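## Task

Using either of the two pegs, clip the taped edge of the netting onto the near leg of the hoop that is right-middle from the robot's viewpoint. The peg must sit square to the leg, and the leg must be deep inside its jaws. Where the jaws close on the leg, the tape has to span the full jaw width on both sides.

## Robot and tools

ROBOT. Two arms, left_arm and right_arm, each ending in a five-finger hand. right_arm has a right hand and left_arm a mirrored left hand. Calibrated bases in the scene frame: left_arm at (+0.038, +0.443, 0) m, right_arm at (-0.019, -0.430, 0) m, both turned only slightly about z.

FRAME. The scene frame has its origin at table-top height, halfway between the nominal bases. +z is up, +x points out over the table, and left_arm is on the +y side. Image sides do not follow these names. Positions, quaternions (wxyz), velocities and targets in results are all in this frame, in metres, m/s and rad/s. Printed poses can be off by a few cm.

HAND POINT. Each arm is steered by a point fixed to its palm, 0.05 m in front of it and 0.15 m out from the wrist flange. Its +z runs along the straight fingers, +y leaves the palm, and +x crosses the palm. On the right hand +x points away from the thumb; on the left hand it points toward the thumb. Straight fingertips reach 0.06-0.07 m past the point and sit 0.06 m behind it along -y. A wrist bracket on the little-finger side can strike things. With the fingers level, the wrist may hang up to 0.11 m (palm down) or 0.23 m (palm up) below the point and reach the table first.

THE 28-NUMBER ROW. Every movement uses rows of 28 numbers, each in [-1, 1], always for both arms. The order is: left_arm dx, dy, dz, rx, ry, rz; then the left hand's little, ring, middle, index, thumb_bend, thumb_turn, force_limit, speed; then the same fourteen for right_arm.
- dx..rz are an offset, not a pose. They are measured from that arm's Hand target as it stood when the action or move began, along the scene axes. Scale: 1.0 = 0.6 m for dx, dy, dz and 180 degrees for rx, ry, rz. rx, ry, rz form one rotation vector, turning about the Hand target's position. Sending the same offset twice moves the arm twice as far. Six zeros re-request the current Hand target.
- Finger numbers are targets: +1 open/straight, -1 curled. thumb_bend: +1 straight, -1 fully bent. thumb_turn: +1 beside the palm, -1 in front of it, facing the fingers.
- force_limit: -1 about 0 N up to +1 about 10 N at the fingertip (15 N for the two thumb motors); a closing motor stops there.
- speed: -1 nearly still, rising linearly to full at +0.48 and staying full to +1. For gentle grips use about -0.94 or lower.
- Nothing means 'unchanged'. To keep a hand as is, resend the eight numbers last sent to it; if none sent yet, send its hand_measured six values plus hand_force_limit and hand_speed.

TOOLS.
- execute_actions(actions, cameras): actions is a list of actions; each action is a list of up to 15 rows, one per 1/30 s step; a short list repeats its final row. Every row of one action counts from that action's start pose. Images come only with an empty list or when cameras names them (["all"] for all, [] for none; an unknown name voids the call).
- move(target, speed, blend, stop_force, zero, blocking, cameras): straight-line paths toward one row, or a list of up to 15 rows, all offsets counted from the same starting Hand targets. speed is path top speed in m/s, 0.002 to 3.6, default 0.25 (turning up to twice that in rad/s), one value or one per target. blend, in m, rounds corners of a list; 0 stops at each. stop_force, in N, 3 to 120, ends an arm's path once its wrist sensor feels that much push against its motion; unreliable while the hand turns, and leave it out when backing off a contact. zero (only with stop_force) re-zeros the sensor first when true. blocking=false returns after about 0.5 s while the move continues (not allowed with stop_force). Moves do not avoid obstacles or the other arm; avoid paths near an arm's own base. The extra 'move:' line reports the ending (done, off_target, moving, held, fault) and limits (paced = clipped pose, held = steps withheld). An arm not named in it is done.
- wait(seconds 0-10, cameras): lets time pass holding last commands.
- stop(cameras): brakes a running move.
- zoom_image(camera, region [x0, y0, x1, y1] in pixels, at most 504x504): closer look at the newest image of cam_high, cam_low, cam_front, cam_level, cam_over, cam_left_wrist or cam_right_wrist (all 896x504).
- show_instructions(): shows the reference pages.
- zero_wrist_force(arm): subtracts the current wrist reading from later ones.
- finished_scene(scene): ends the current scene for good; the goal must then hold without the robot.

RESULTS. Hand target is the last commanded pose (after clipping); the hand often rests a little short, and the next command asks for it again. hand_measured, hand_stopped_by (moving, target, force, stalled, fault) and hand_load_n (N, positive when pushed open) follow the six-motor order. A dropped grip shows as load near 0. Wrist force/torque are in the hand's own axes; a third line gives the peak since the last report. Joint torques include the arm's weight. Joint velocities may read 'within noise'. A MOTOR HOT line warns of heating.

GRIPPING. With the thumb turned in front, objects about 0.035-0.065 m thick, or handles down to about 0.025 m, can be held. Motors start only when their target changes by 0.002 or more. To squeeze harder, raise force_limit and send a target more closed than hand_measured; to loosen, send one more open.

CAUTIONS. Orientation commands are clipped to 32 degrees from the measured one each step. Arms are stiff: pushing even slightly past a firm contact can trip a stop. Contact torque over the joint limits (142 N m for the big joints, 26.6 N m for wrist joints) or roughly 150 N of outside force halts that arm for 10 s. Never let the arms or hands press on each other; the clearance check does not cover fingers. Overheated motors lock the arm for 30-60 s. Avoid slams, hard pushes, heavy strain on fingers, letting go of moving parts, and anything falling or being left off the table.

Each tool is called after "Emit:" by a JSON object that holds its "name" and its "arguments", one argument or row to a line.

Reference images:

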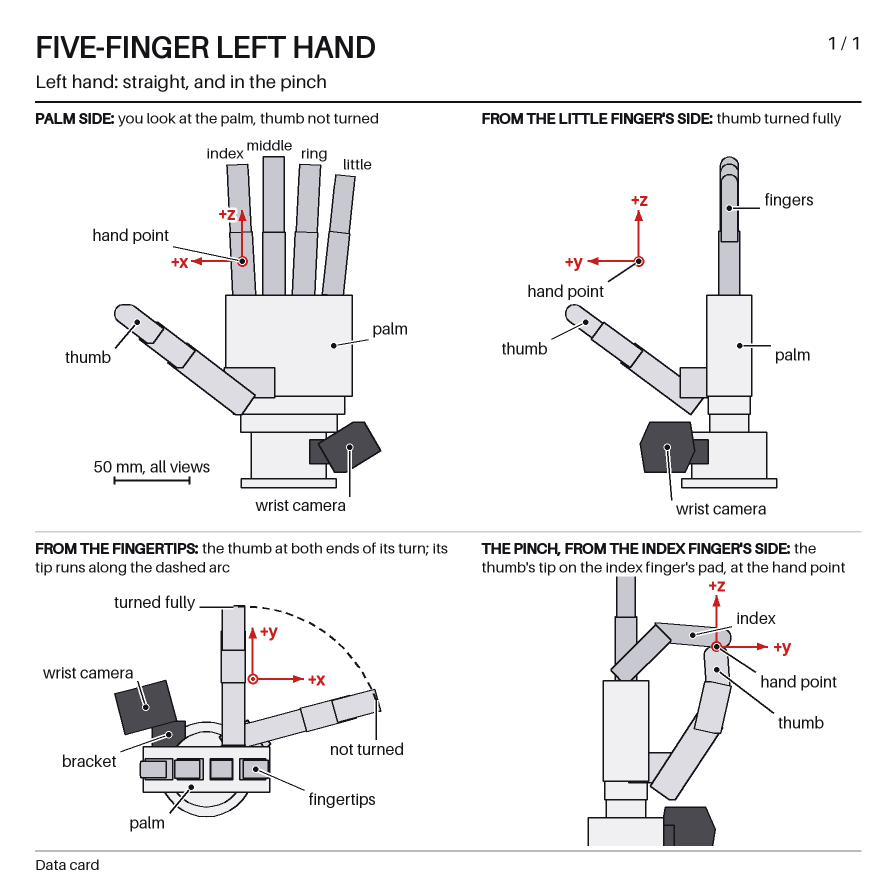

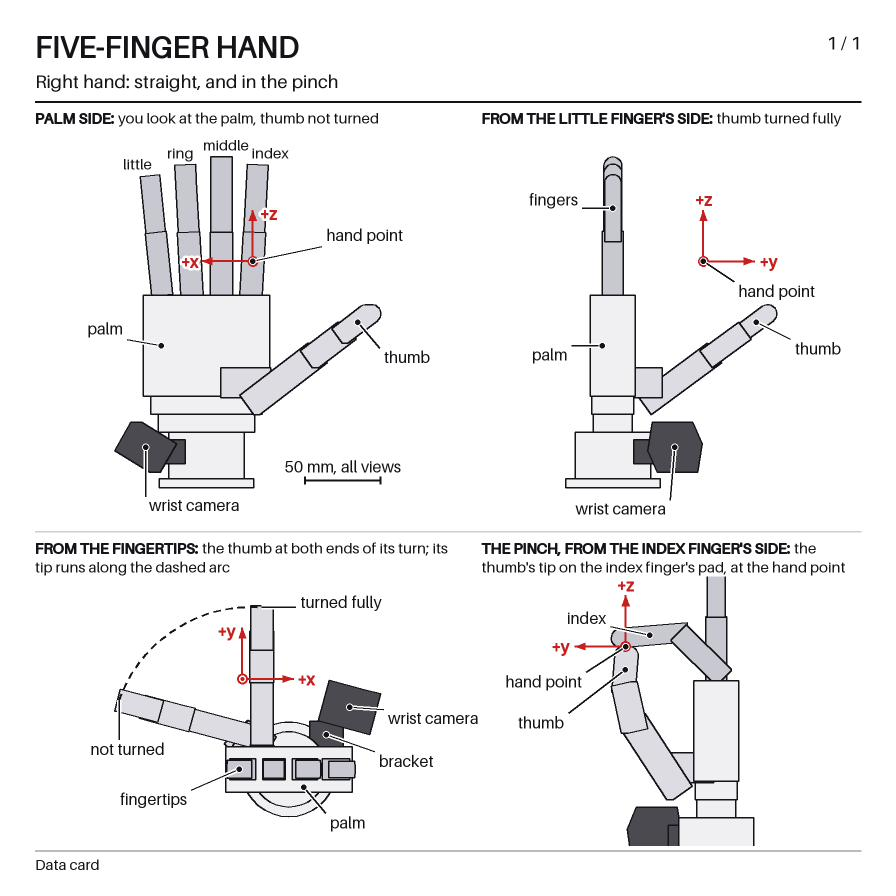

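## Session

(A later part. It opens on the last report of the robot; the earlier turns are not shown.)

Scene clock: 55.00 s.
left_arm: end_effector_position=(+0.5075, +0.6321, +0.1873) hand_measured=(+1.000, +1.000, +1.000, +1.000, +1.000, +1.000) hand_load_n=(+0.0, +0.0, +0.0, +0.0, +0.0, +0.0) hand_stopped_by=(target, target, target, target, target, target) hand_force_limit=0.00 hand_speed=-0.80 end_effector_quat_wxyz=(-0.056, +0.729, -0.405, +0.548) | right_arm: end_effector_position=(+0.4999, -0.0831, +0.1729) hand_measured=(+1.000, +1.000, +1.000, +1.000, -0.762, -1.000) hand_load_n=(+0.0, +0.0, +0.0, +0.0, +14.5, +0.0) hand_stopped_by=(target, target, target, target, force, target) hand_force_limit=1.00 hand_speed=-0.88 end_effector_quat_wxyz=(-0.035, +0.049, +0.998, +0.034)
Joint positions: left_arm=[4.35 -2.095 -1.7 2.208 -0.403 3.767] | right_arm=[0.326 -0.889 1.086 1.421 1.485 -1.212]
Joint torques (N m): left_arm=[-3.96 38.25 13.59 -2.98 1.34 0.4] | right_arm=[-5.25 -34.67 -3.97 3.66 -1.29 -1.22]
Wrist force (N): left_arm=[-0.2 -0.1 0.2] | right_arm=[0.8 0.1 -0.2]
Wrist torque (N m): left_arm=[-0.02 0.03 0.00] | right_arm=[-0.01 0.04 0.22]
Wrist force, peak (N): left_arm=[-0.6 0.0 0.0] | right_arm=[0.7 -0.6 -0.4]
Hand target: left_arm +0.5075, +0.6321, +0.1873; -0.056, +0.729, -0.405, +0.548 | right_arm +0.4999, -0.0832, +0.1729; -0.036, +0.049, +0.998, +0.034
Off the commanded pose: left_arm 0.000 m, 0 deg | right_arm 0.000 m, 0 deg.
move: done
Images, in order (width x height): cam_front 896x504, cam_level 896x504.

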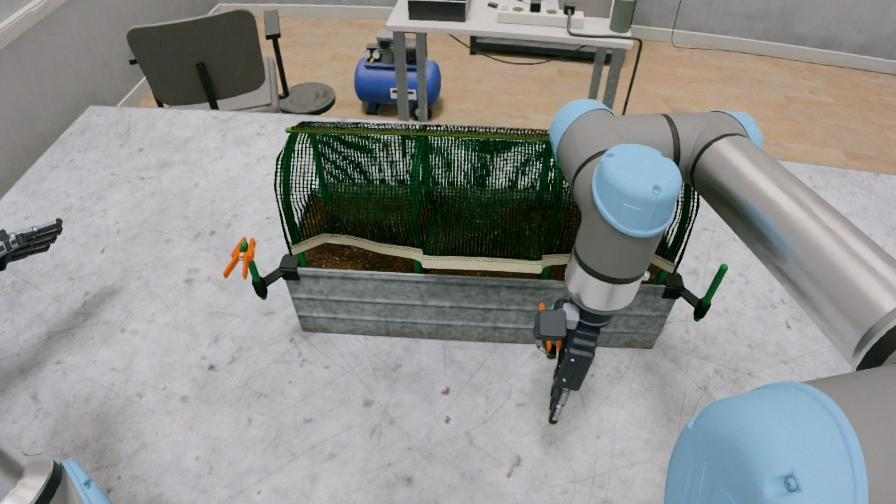

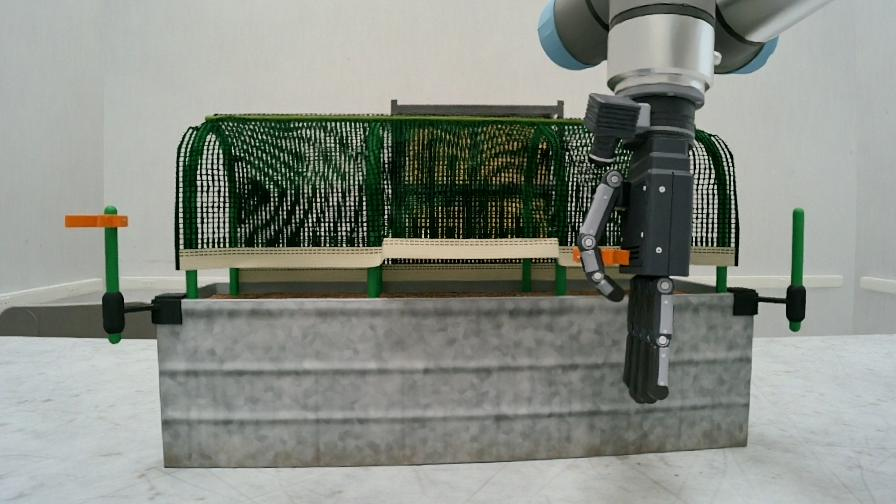

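Emit:
{"name": "move", "arguments": {
  "target": [0,0,0,0,0,0,1,1,1,1,1,1,0,-0.8,0.0581,0.0056,-0.0017,-0.0008,0.0083,0,1,1,1,1,-0.87,-1,1,-0.88],
  "speed": 0.05,
  "cameras": ["cam_level","cam_front","cam_right_wrist","cam_over"]
}}

Emit:
{"name": "zoom_image", "arguments": {
  "camera": "cam_level",
  "region": [520, 200, 660, 300]
}}

Emit:
{"name": "zoom_image", "arguments": {
  "camera": "cam_front",
  "region": [480, 230, 620, 350]
}}

Scene clock: 57.13 s.
left_arm: end_effector_position=(+0.5075, +0.6321, +0.1873) hand_measured=(+1.000, +1.000, +1.000, +1.000, +1.000, +1.000) hand_load_n=(+0.0, -0.5, +0.0, +0.0, +0.0, +0.0) hand_stopped_by=(target, target, target, target, target, target) hand_force_limit=0.00 hand_speed=-0.80 end_effector_quat_wxyz=(-0.056, +0.729, -0.405, +0.548) | right_arm: end_effector_position=(+0.5347, -0.0798, +0.1719) hand_measured=(+1.000, +1.000, +1.000, +1.000, -0.762, -1.000) hand_load_n=(+0.0, +0.0, +0.0, +0.0, +14.5, +0.0) hand_stopped_by=(target, target, target, target, force, target) hand_force_limit=1.00 hand_speed=-0.88 end_effector_quat_wxyz=(-0.049, +0.049, +0.997, +0.032)
Joint positions: left_arm=[4.35 -2.095 -1.7 2.208 -0.403 3.767] | right_arm=[0.314 -0.779 0.903 1.521 1.481 -1.224]
Joint torques (N m): left_arm=[-3.87 38.42 11.96 -3.1 0.93 0.48] | right_arm=[-6.14 -38.06 -29.18 3.87 0.98 -1.1]
Wrist force (N): left_arm=[-0.5 0.0 0.2] | right_arm=[0.8 -0.3 0.1]
Wrist torque (N m): left_arm=[-0.02 0.07 -0.02] | right_arm=[-0.09 0.04 0.21]
Wrist force, peak (N): left_arm=[-0.6 -0.1 0.2] | right_arm=[1.1 -0.1 0.0]
Hand target: left_arm +0.5075, +0.6321, +0.1873; -0.056, +0.729, -0.405, +0.548 | right_arm +0.5348, -0.0798, +0.1719; -0.049, +0.049, +0.997, +0.032
Off the commanded pose: left_arm 0.000 m, 0 deg | right_arm 0.000 m, 0 deg.
move: done
Images, in order (width x height): cam_front 896x504, cam_level 896x504, cam_over 896x504, cam_right_wrist 896x504.

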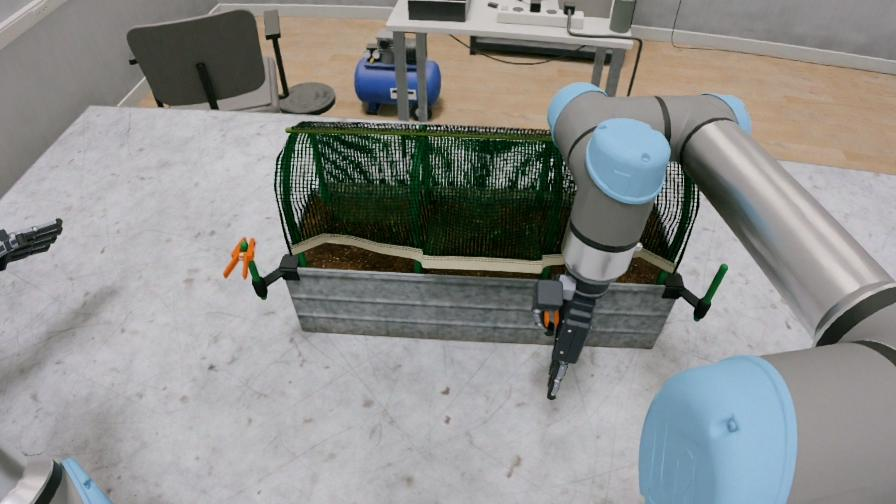

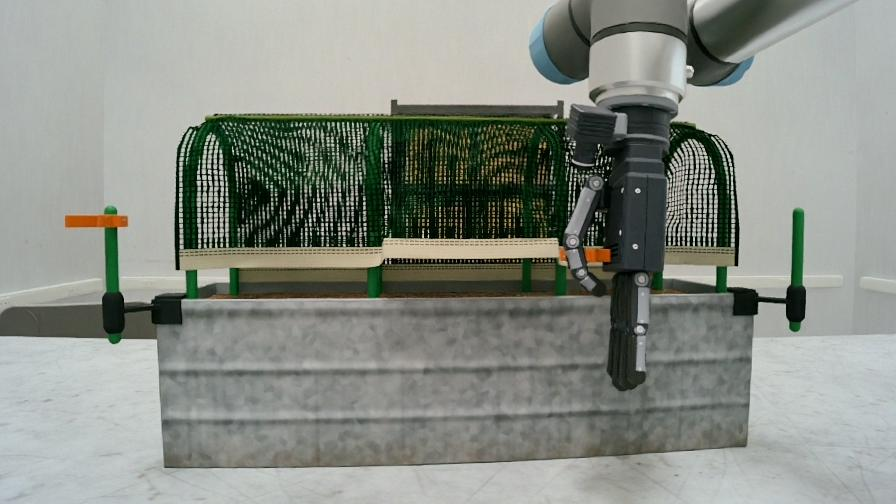

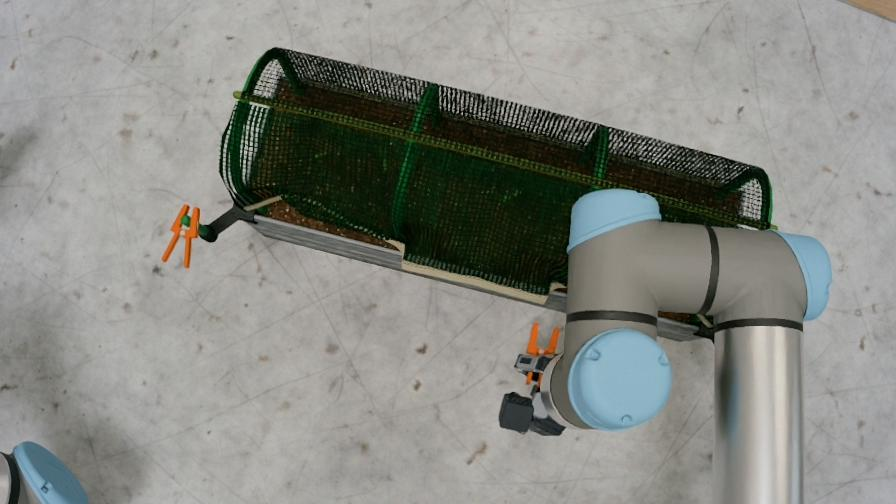

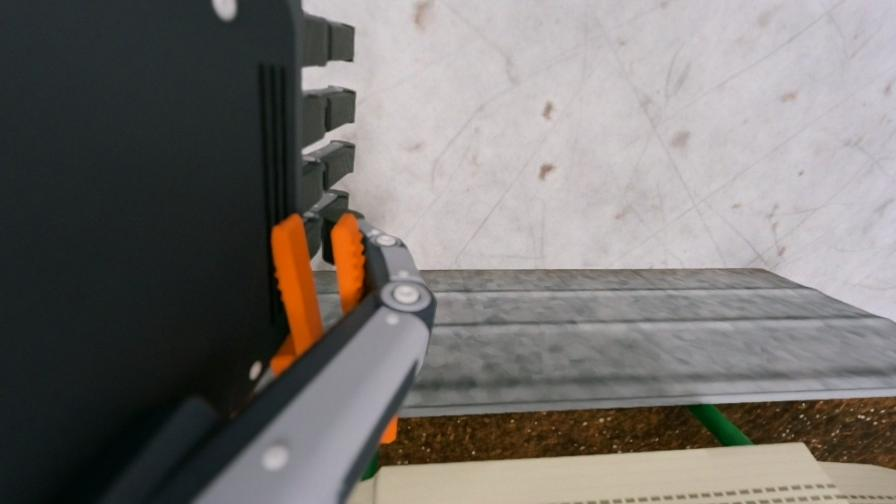

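Scaled by 3.600 from the camera's 896x504 image, which has a finer 1280x720 frame.

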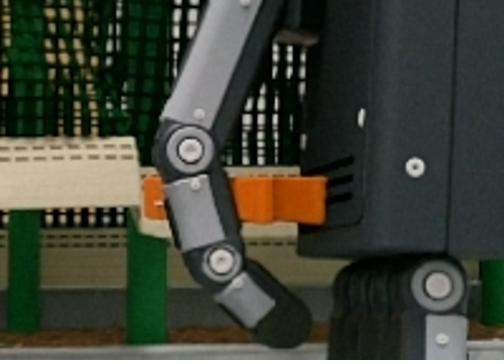

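Scaled by 3.600 from the camera's 896x504 image, which has a finer 1280x720 frame.

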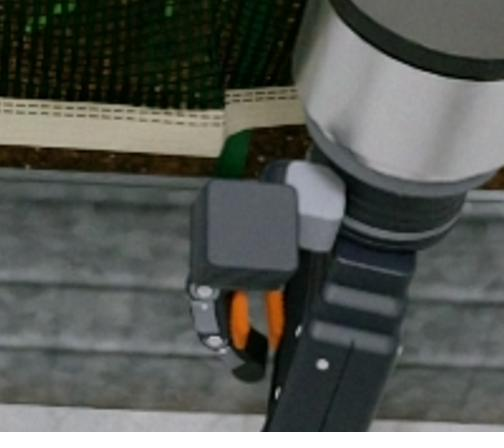

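Emit:
{"name": "zoom_image", "arguments": {
  "camera": "cam_over",
  "region": [490, 270, 610, 400]
}}

Emit:
{"name": "zoom_image", "arguments": {
  "camera": "cam_level",
  "region": [540, 230, 620, 280]
}}

Scaled by 3.877 from the camera's 896x504 image, which has a finer 1280x720 frame.

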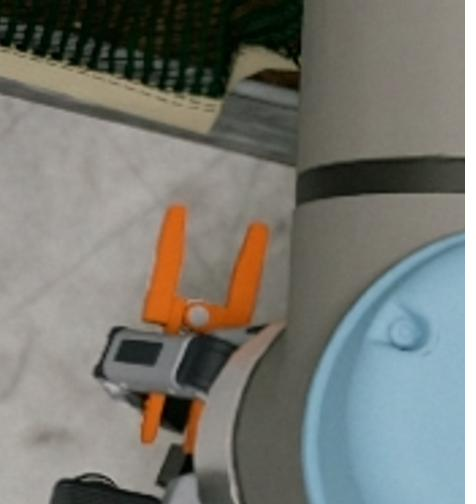

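Scaled by 6.300 from the camera's 896x504 image, which has a finer 1280x720 frame.

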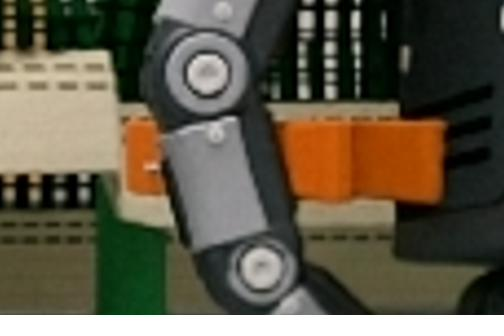

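Emit:
{"name": "move", "arguments": {
  "target": [0,0,0,0,0,0,1,1,1,1,1,1,0,-0.8,0.0332,0.0032,0,0,0,0,1,1,1,1,-0.87,-1,1,-0.88],
  "speed": 0.04,
  "stop_force": 8,
  "cameras": ["cam_level","cam_front","cam_right_wrist","cam_over"]
}}

Emit:
{"name": "zoom_image", "arguments": {
  "camera": "cam_level",
  "region": [540, 230, 620, 280]
}}

Emit:
{"name": "zoom_image", "arguments": {
  "camera": "cam_over",
  "region": [490, 250, 610, 380]
}}

Scene clock: 60.27 s.
left_arm: end_effector_position=(+0.5075, +0.6321, +0.1873) hand_measured=(+1.000, +1.000, +1.000, +1.000, +1.000, +1.000) hand_load_n=(+0.0, +0.0, +0.0, +0.0, +0.0, +0.0) hand_stopped_by=(target, target, target, target, target, target) hand_force_limit=0.00 hand_speed=-0.80 end_effector_quat_wxyz=(-0.056, +0.729, -0.405, +0.548) | right_arm: end_effector_position=(+0.5547, -0.0779, +0.1719) hand_measured=(+1.000, +1.000, +1.000, +1.000, -0.762, -1.000) hand_load_n=(+0.0, +0.0, +0.0, +0.0, +15.0, +0.0) hand_stopped_by=(target, target, target, target, force, target) hand_force_limit=1.00 hand_speed=-0.88 end_effector_quat_wxyz=(-0.049, +0.049, +0.997, +0.032)
Joint positions: left_arm=[4.35 -2.095 -1.7 2.208 -0.403 3.767] | right_arm=[0.309 -0.719 0.796 1.569 1.481 -1.229]
Joint torques (N m): left_arm=[-3.77 39.03 12.27 -3.09 0.95 0.38] | right_arm=[-5.59 -39.69 -29.44 3.85 1.63 -1.11]
Wrist force (N): left_arm=[-0.4 -0.1 0.1] | right_arm=[0.9 -0.3 -0.2]
Wrist torque (N m): left_arm=[-0.01 0.05 -0.02] | right_arm=[-0.07 0.03 0.23]
Wrist force, peak (N): left_arm=[-0.5 -0.1 0.2] | right_arm=[0.8 -0.8 -0.1]
Hand target: left_arm +0.5075, +0.6321, +0.1873; -0.056, +0.729, -0.405, +0.548 | right_arm +0.5547, -0.0779, +0.1719; -0.049, +0.049, +0.997, +0.032
Off the commanded pose: left_arm 0.000 m, 0 deg | right_arm 0.000 m, 0 deg.
move: done
Images, in order (width x height): cam_front 896x504, cam_level 896x504, cam_over 896x504, cam_right_wrist 896x504.

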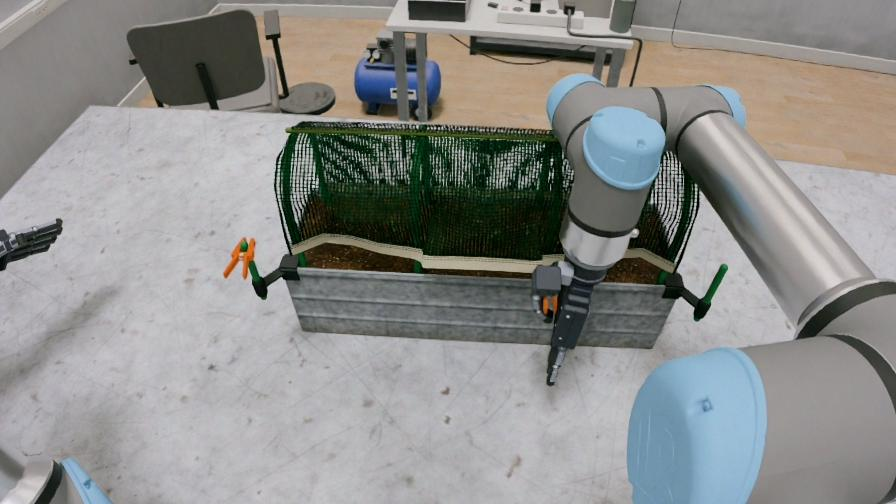

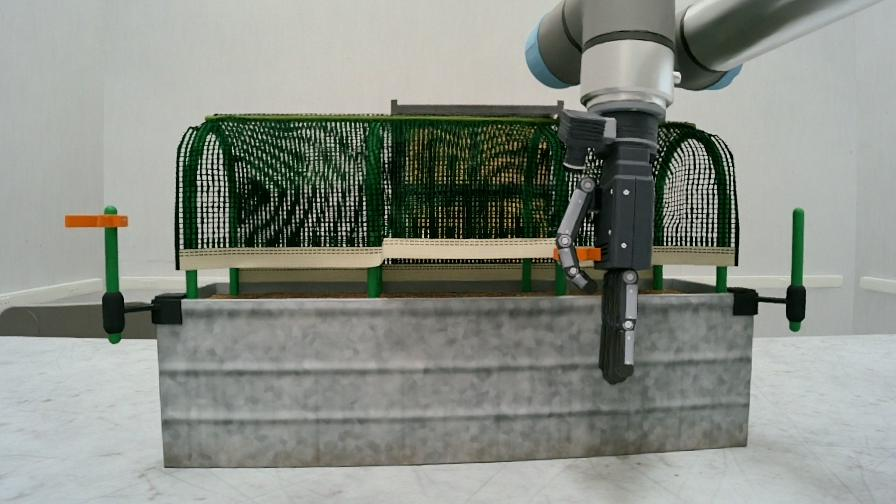

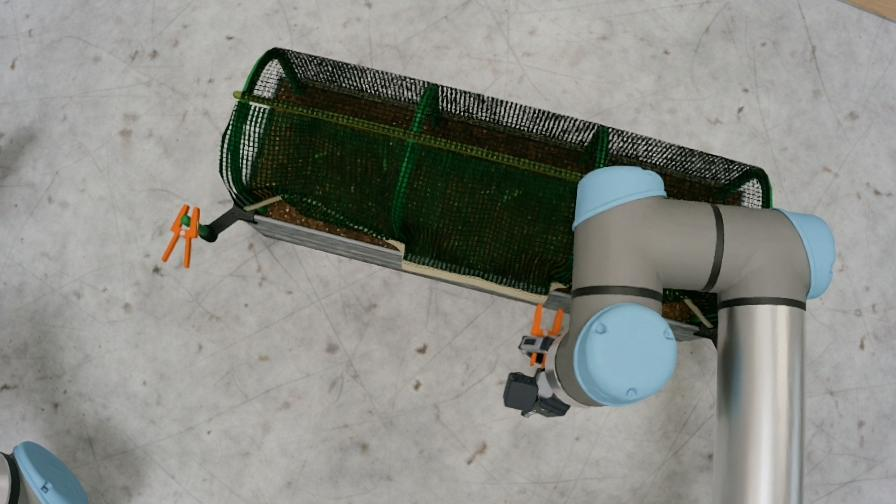

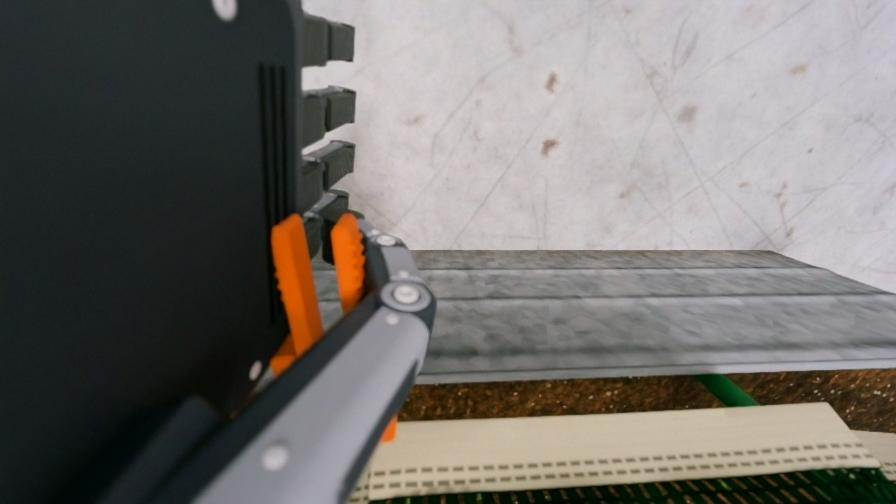

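Scaled by 6.300 from the camera's 896x504 image, which has a finer 1280x720 frame.

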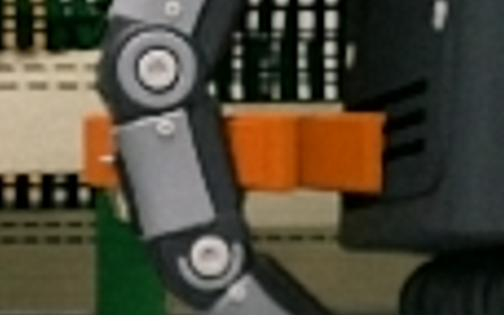

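Scaled by 3.877 from the camera's 896x504 image, which has a finer 1280x720 frame.

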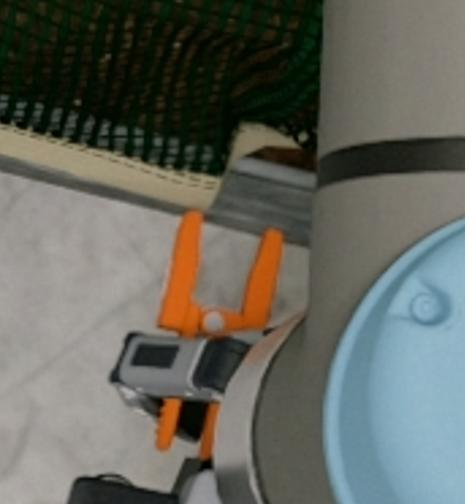

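Emit:
{"name": "zoom_image", "arguments": {
  "camera": "cam_over",
  "region": [535, 270, 580, 320]
}}

Emit:
{"name": "zoom_image", "arguments": {
  "camera": "cam_front",
  "region": [510, 230, 590, 320]
}}

Emit:
{"name": "zoom_image", "arguments": {
  "camera": "cam_right_wrist",
  "region": [330, 380, 530, 504]
}}

Scaled by 10.080 from the camera's 896x504 image, which has a finer 1280x720 frame.

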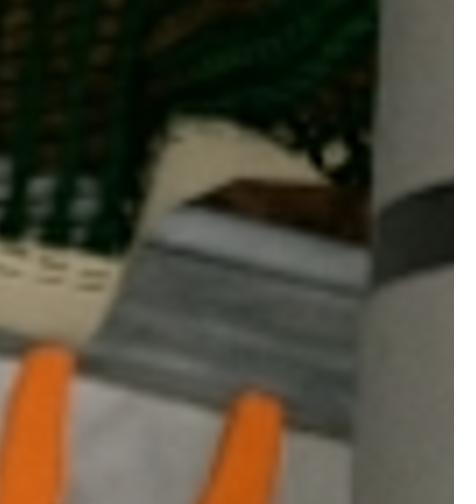

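Scaled by 5.600 from the camera's 896x504 image, which has a finer 1280x720 frame.

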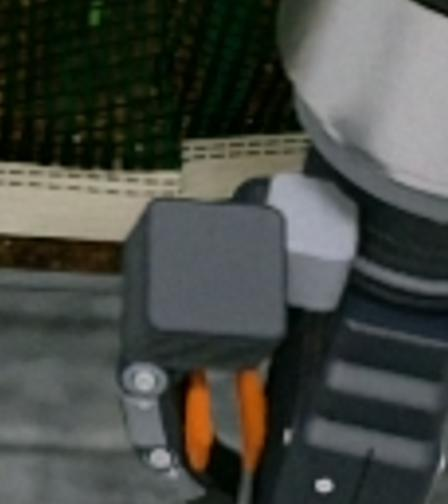

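Scaled by 2.520 from the camera's 896x504 image, which has a finer 1280x720 frame.

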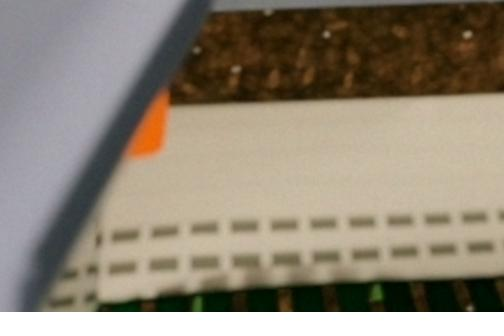

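Emit:
{"name": "move", "arguments": {
  "target": [0,0,0,0,0,0,1,1,1,1,1,1,0,-0.8,0.0198,0.0026,0,0,0,0,1,1,1,1,-0.87,-1,1,-0.88],
  "speed": 0.03,
  "stop_force": 10,
  "cameras": ["cam_level","cam_front","cam_right_wrist","cam_over"]
}}

Emit:
{"name": "zoom_image", "arguments": {
  "camera": "cam_level",
  "region": [530, 225, 610, 275]
}}

Emit:
{"name": "zoom_image", "arguments": {
  "camera": "cam_over",
  "region": [520, 260, 590, 330]
}}

Emit:
{"name": "zoom_image", "arguments": {
  "camera": "cam_right_wrist",
  "region": [330, 380, 530, 504]
}}

Scene clock: 64.47 s.
left_arm: end_effector_position=(+0.5075, +0.6321, +0.1873) hand_measured=(+1.000, +1.000, +1.000, +1.000, +1.000, +1.000) hand_load_n=(+0.0, +0.0, +0.0, +0.0, +0.0, +0.0) hand_stopped_by=(target, target, target, target, target, target) hand_force_limit=0.00 hand_speed=-0.80 end_effector_quat_wxyz=(-0.056, +0.729, -0.405, +0.548) | right_arm: end_effector_position=(+0.5666, -0.0763, +0.1719) hand_measured=(+1.000, +1.000, +1.000, +1.000, -0.762, -1.000) hand_load_n=(+0.0, +0.0, +0.0, +0.0, +15.0, +0.0) hand_stopped_by=(target, target, target, target, force, target) hand_force_limit=1.00 hand_speed=-0.88 end_effector_quat_wxyz=(-0.049, +0.049, +0.997, +0.032)
Joint positions: left_arm=[4.35 -2.095 -1.7 2.208 -0.403 3.767] | right_arm=[0.307 -0.68 0.724 1.602 1.482 -1.231]
Joint torques (N m): left_arm=[-3.66 38.14 12.6 -3.26 0.88 0.67] | right_arm=[-5.8 -40.78 -29.68 3.89 1.53 -1.01]
Wrist force (N): left_arm=[-0.4 -0.3 0.1] | right_arm=[0.5 -0.5 0.0]
Wrist torque (N m): left_arm=[-0.04 0.06 -0.02] | right_arm=[-0.14 0.08 0.22]
Wrist force, peak (N): left_arm=[-0.6 0.0 0.2] | right_arm=[1.0 -0.7 0.0]
Hand target: left_arm +0.5075, +0.6321, +0.1873; -0.056, +0.729, -0.405, +0.548 | right_arm +0.5666, -0.0763, +0.1719; -0.049, +0.049, +0.997, +0.032
Off the commanded pose: left_arm 0.000 m, 0 deg | right_arm 0.000 m, 0 deg.
move: done
Images, in order (width x height): cam_front 896x504, cam_level 896x504, cam_over 896x504, cam_right_wrist 896x504.

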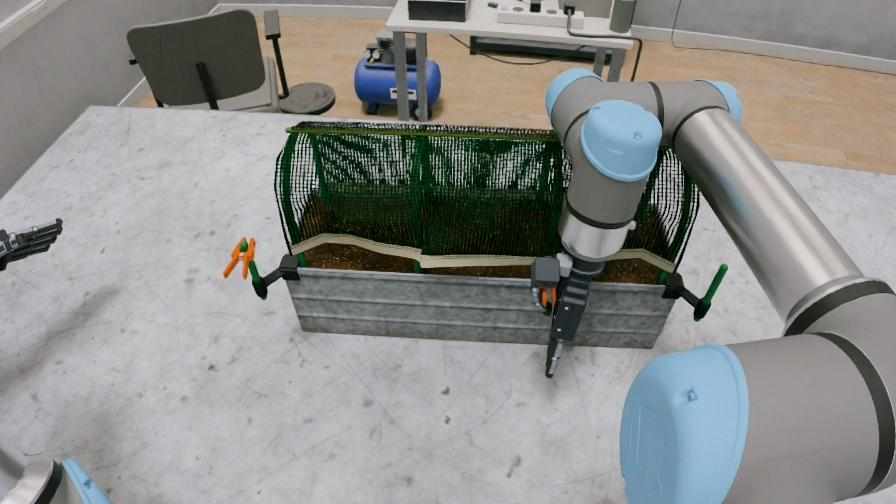

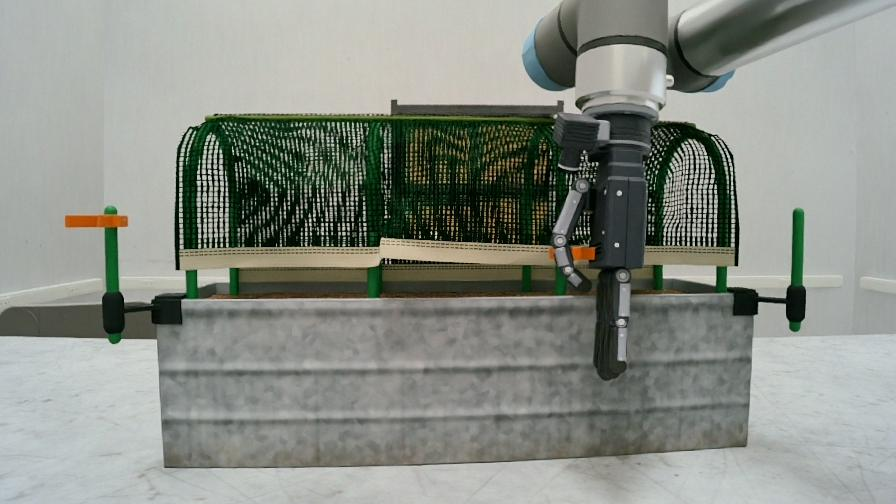

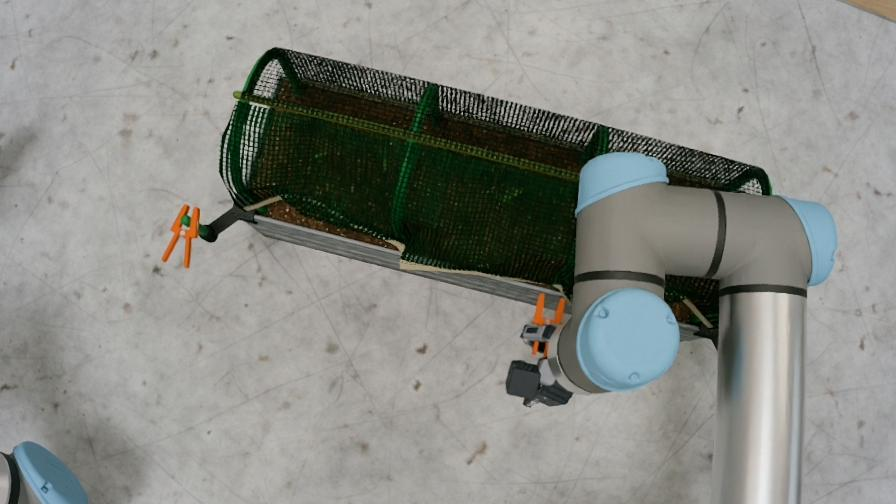

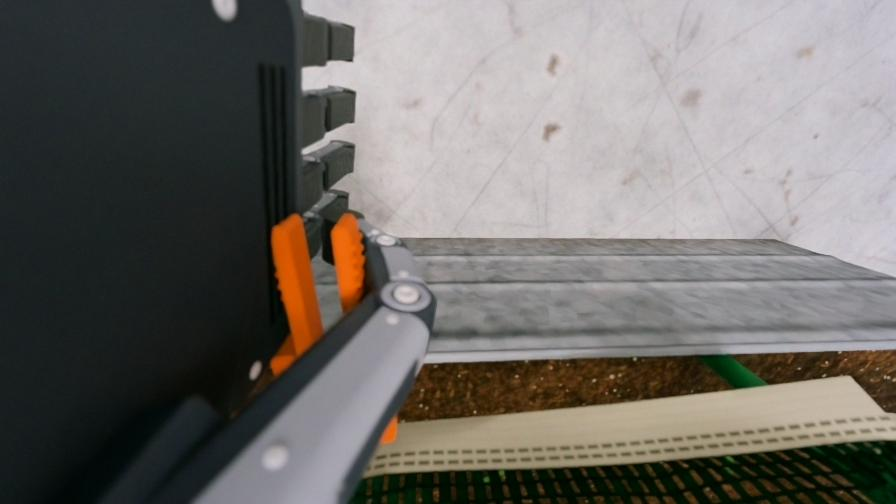

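Scaled by 6.300 from the camera's 896x504 image, which has a finer 1280x720 frame.

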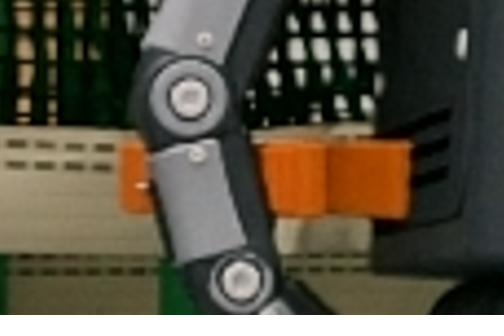

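Scaled by 7.200 from the camera's 896x504 image, which has a finer 1280x720 frame.

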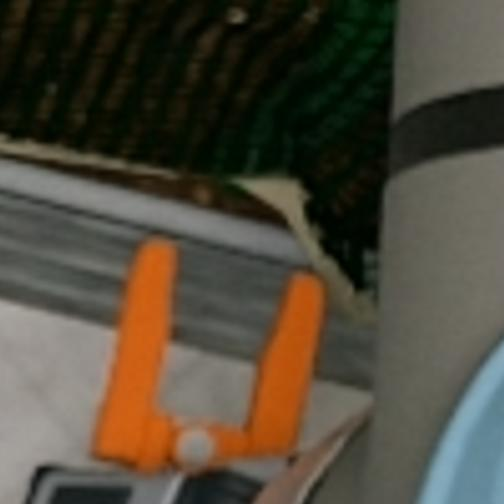

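Scaled by 2.520 from the camera's 896x504 image, which has a finer 1280x720 frame.

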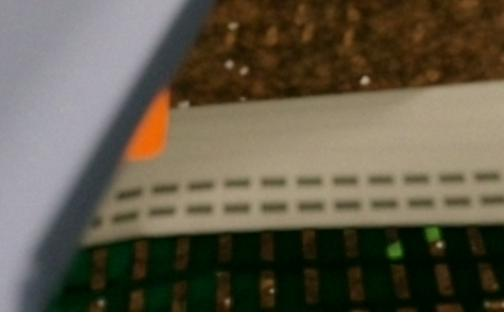

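Emit:
{"name": "zoom_image", "arguments": {
  "camera": "cam_level",
  "region": [360, 200, 740, 310]
}}

Emit:
{"name": "zoom_image", "arguments": {
  "camera": "cam_over",
  "region": [380, 180, 780, 360]
}}

Emit:
{"name": "zoom_image", "arguments": {
  "camera": "cam_front",
  "region": [400, 200, 700, 330]
}}

Scaled by 1.326 from the camera's 896x504 image, which has a finer 1280x720 frame.

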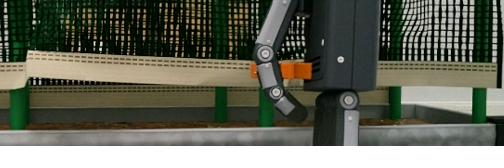

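Scaled by 1.260 from the camera's 896x504 image, which has a finer 1280x720 frame.

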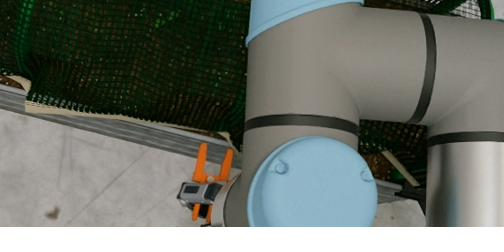

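Scaled by 1.680 from the camera's 896x504 image, which has a finer 1280x720 frame.

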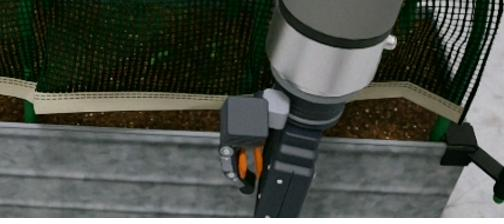

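Emit:
{"name": "move", "arguments": {
  "target": [0,0,0,0,0,0,1,1,1,1,1,1,0,-0.8,-0.005,-0.0006,-0.003,0,0,0,1,1,1,1,-0.87,-1,1,-0.88],
  "speed": 0.03,
  "cameras": ["cam_level","cam_over"]
}}

Emit:
{"name": "zoom_image", "arguments": {
  "camera": "cam_level",
  "region": [500, 225, 620, 285]
}}

Emit:
{"name": "zoom_image", "arguments": {
  "camera": "cam_over",
  "region": [520, 260, 590, 330]
}}

Scene clock: 66.77 s.
left_arm: end_effector_position=(+0.5075, +0.6321, +0.1873) hand_measured=(+1.000, +1.000, +1.000, +1.000, +1.000, +1.000) hand_load_n=(+0.0, +0.0, +0.0, +0.0, +0.0, -0.5) hand_stopped_by=(target, target, target, target, target, target) hand_force_limit=0.00 hand_speed=-0.80 end_effector_quat_wxyz=(-0.056, +0.729, -0.405, +0.548) | right_arm: end_effector_position=(+0.5636, -0.0767, +0.1701) hand_measured=(+1.000, +1.000, +1.000, +1.000, -0.762, -1.000) hand_load_n=(+0.0, +0.0, +0.0, +0.0, +14.5, +0.0) hand_stopped_by=(target, target, target, target, force, target) hand_force_limit=1.00 hand_speed=-0.88 end_effector_quat_wxyz=(-0.049, +0.049, +0.997, +0.032)
Joint positions: left_arm=[4.35 -2.095 -1.7 2.208 -0.403 3.767] | right_arm=[0.308 -0.689 0.746 1.589 1.482 -1.231]
Joint torques (N m): left_arm=[-4.18 38.96 12.11 -3.14 0.9 0.55] | right_arm=[6.59 -59.68 -4.81 1.05 0.53 1.32]
Wrist force (N): left_arm=[-0.2 -0.2 0.1] | right_arm=[0.5 -0.2 0.1]
Wrist torque (N m): left_arm=[-0.03 0.03 -0.01] | right_arm=[-0.09 0.06 0.17]
Wrist force, peak (N): left_arm=[-0.5 -0.2 0.0] | right_arm=[1.1 -0.1 0.3]
Hand target: left_arm +0.5075, +0.6321, +0.1873; -0.056, +0.729, -0.405, +0.548 | right_arm +0.5636, -0.0767, +0.1701; -0.049, +0.049, +0.997, +0.032
Off the commanded pose: left_arm 0.000 m, 0 deg | right_arm 0.000 m, 0 deg.
move: done
Images, in order (width x height): cam_level 896x504, cam_over 896x504.

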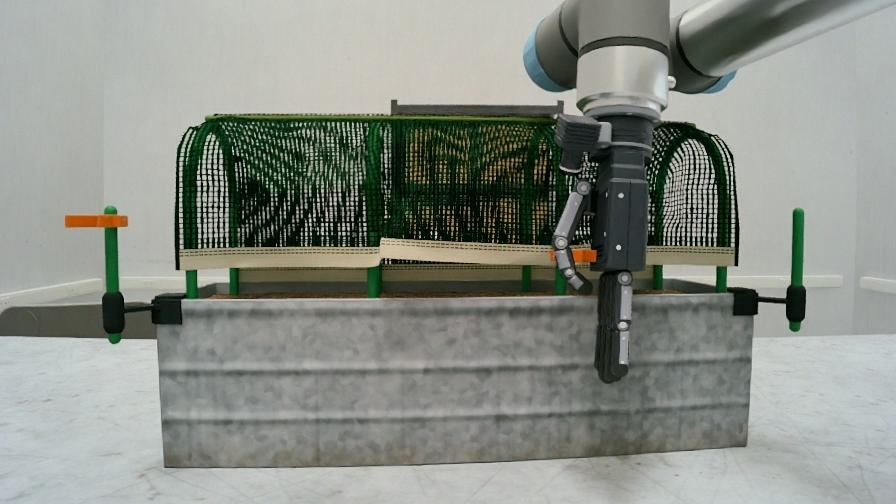

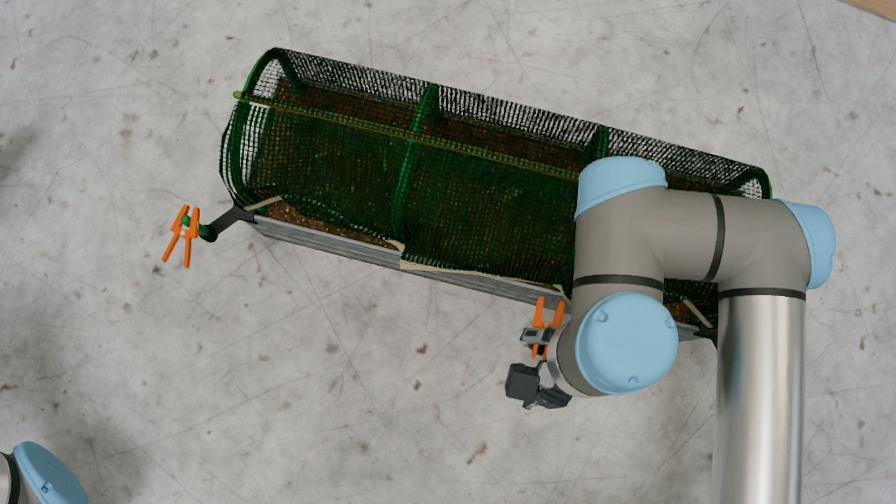

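Scaled by 4.200 from the camera's 896x504 image, which has a finer 1280x720 frame.

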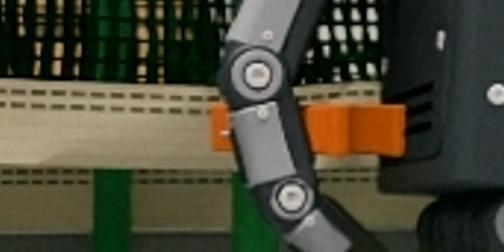

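Scaled by 7.200 from the camera's 896x504 image, which has a finer 1280x720 frame.

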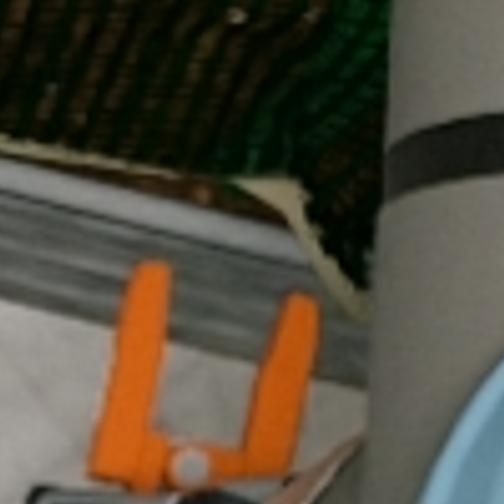

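Emit:
{"name": "move", "arguments": {
  "target": [0,0,0,0,0,0,1,1,1,1,1,1,0,-0.8,0.02,0.0,0,0,0,0,1,1,1,1,-0.87,-1,1,-0.88],
  "speed": 0.03,
  "stop_force": 10,
  "cameras": ["cam_level","cam_over"]
}}

Emit:
{"name": "zoom_image", "arguments": {
  "camera": "cam_level",
  "region": [500, 225, 620, 285]
}}

Emit:
{"name": "zoom_image", "arguments": {
  "camera": "cam_over",
  "region": [520, 260, 590, 330]
}}

Scene clock: 69.33 s.
left_arm: end_effector_position=(+0.5075, +0.6321, +0.1873) hand_measured=(+1.000, +1.000, +1.000, +1.000, +1.000, +1.000) hand_load_n=(+0.0, +0.0, +0.0, +0.0, +0.0, +0.0) hand_stopped_by=(target, target, target, target, target, target) hand_force_limit=0.00 hand_speed=-0.80 end_effector_quat_wxyz=(-0.056, +0.729, -0.405, +0.548) | right_arm: end_effector_position=(+0.5756, -0.0767, +0.1701) hand_measured=(+1.000, +1.000, +1.000, +1.000, -0.762, -1.000) hand_load_n=(+0.0, +0.0, +0.0, +0.0, +14.5, +0.0) hand_stopped_by=(target, target, target, target, force, target) hand_force_limit=1.00 hand_speed=-0.88 end_effector_quat_wxyz=(-0.049, +0.049, +0.997, +0.032)
Joint positions: left_arm=[4.35 -2.095 -1.7 2.208 -0.403 3.767] | right_arm=[0.303 -0.65 0.673 1.623 1.482 -1.235]
Joint torques (N m): left_arm=[-4.05 39.05 10.73 -3.17 0.83 0.71] | right_arm=[-5.8 -41.83 -29.48 3.88 1.62 -1.1]
Wrist force (N): left_arm=[-0.4 -0.1 0.3] | right_arm=[0.8 -0.5 -0.1]
Wrist torque (N m): left_arm=[-0.03 0.07 -0.02] | right_arm=[-0.13 0.04 0.20]
Wrist force, peak (N): left_arm=[-0.5 -0.1 0.3] | right_arm=[1.2 -0.5 -0.2]
Hand target: left_arm +0.5075, +0.6321, +0.1873; -0.056, +0.729, -0.405, +0.548 | right_arm +0.5756, -0.0767, +0.1701; -0.049, +0.049, +0.997, +0.032
Off the commanded pose: left_arm 0.000 m, 0 deg | right_arm 0.000 m, 0 deg.
move: done
Images, in order (width x height): cam_level 896x504, cam_over 896x504.

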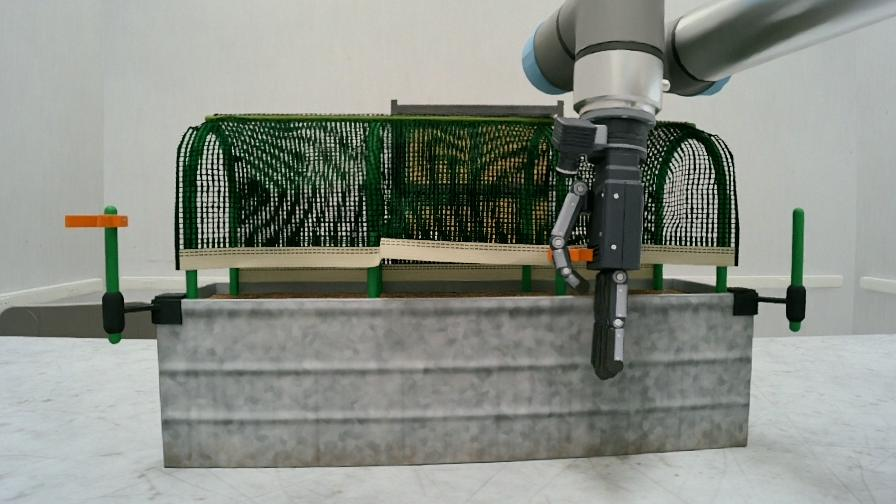

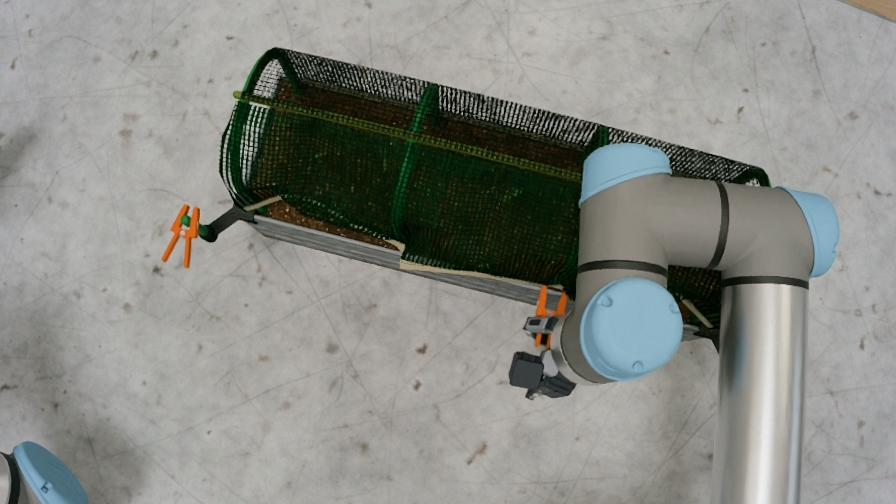

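Scaled by 4.200 from the camera's 896x504 image, which has a finer 1280x720 frame.

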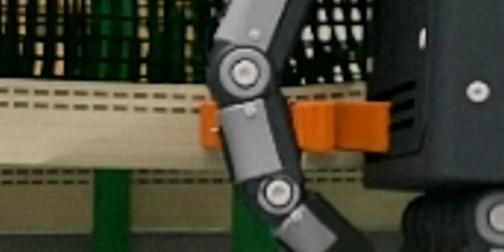

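Scaled by 7.200 from the camera's 896x504 image, which has a finer 1280x720 frame.

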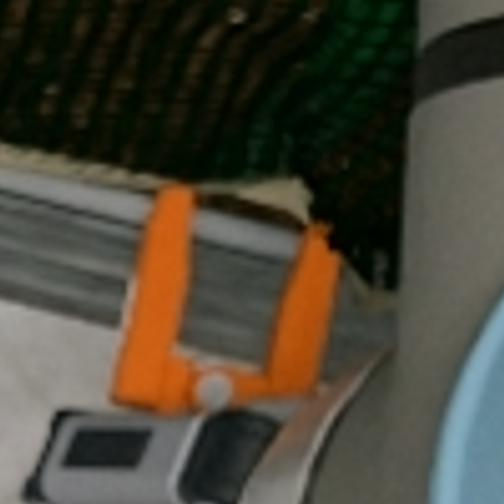

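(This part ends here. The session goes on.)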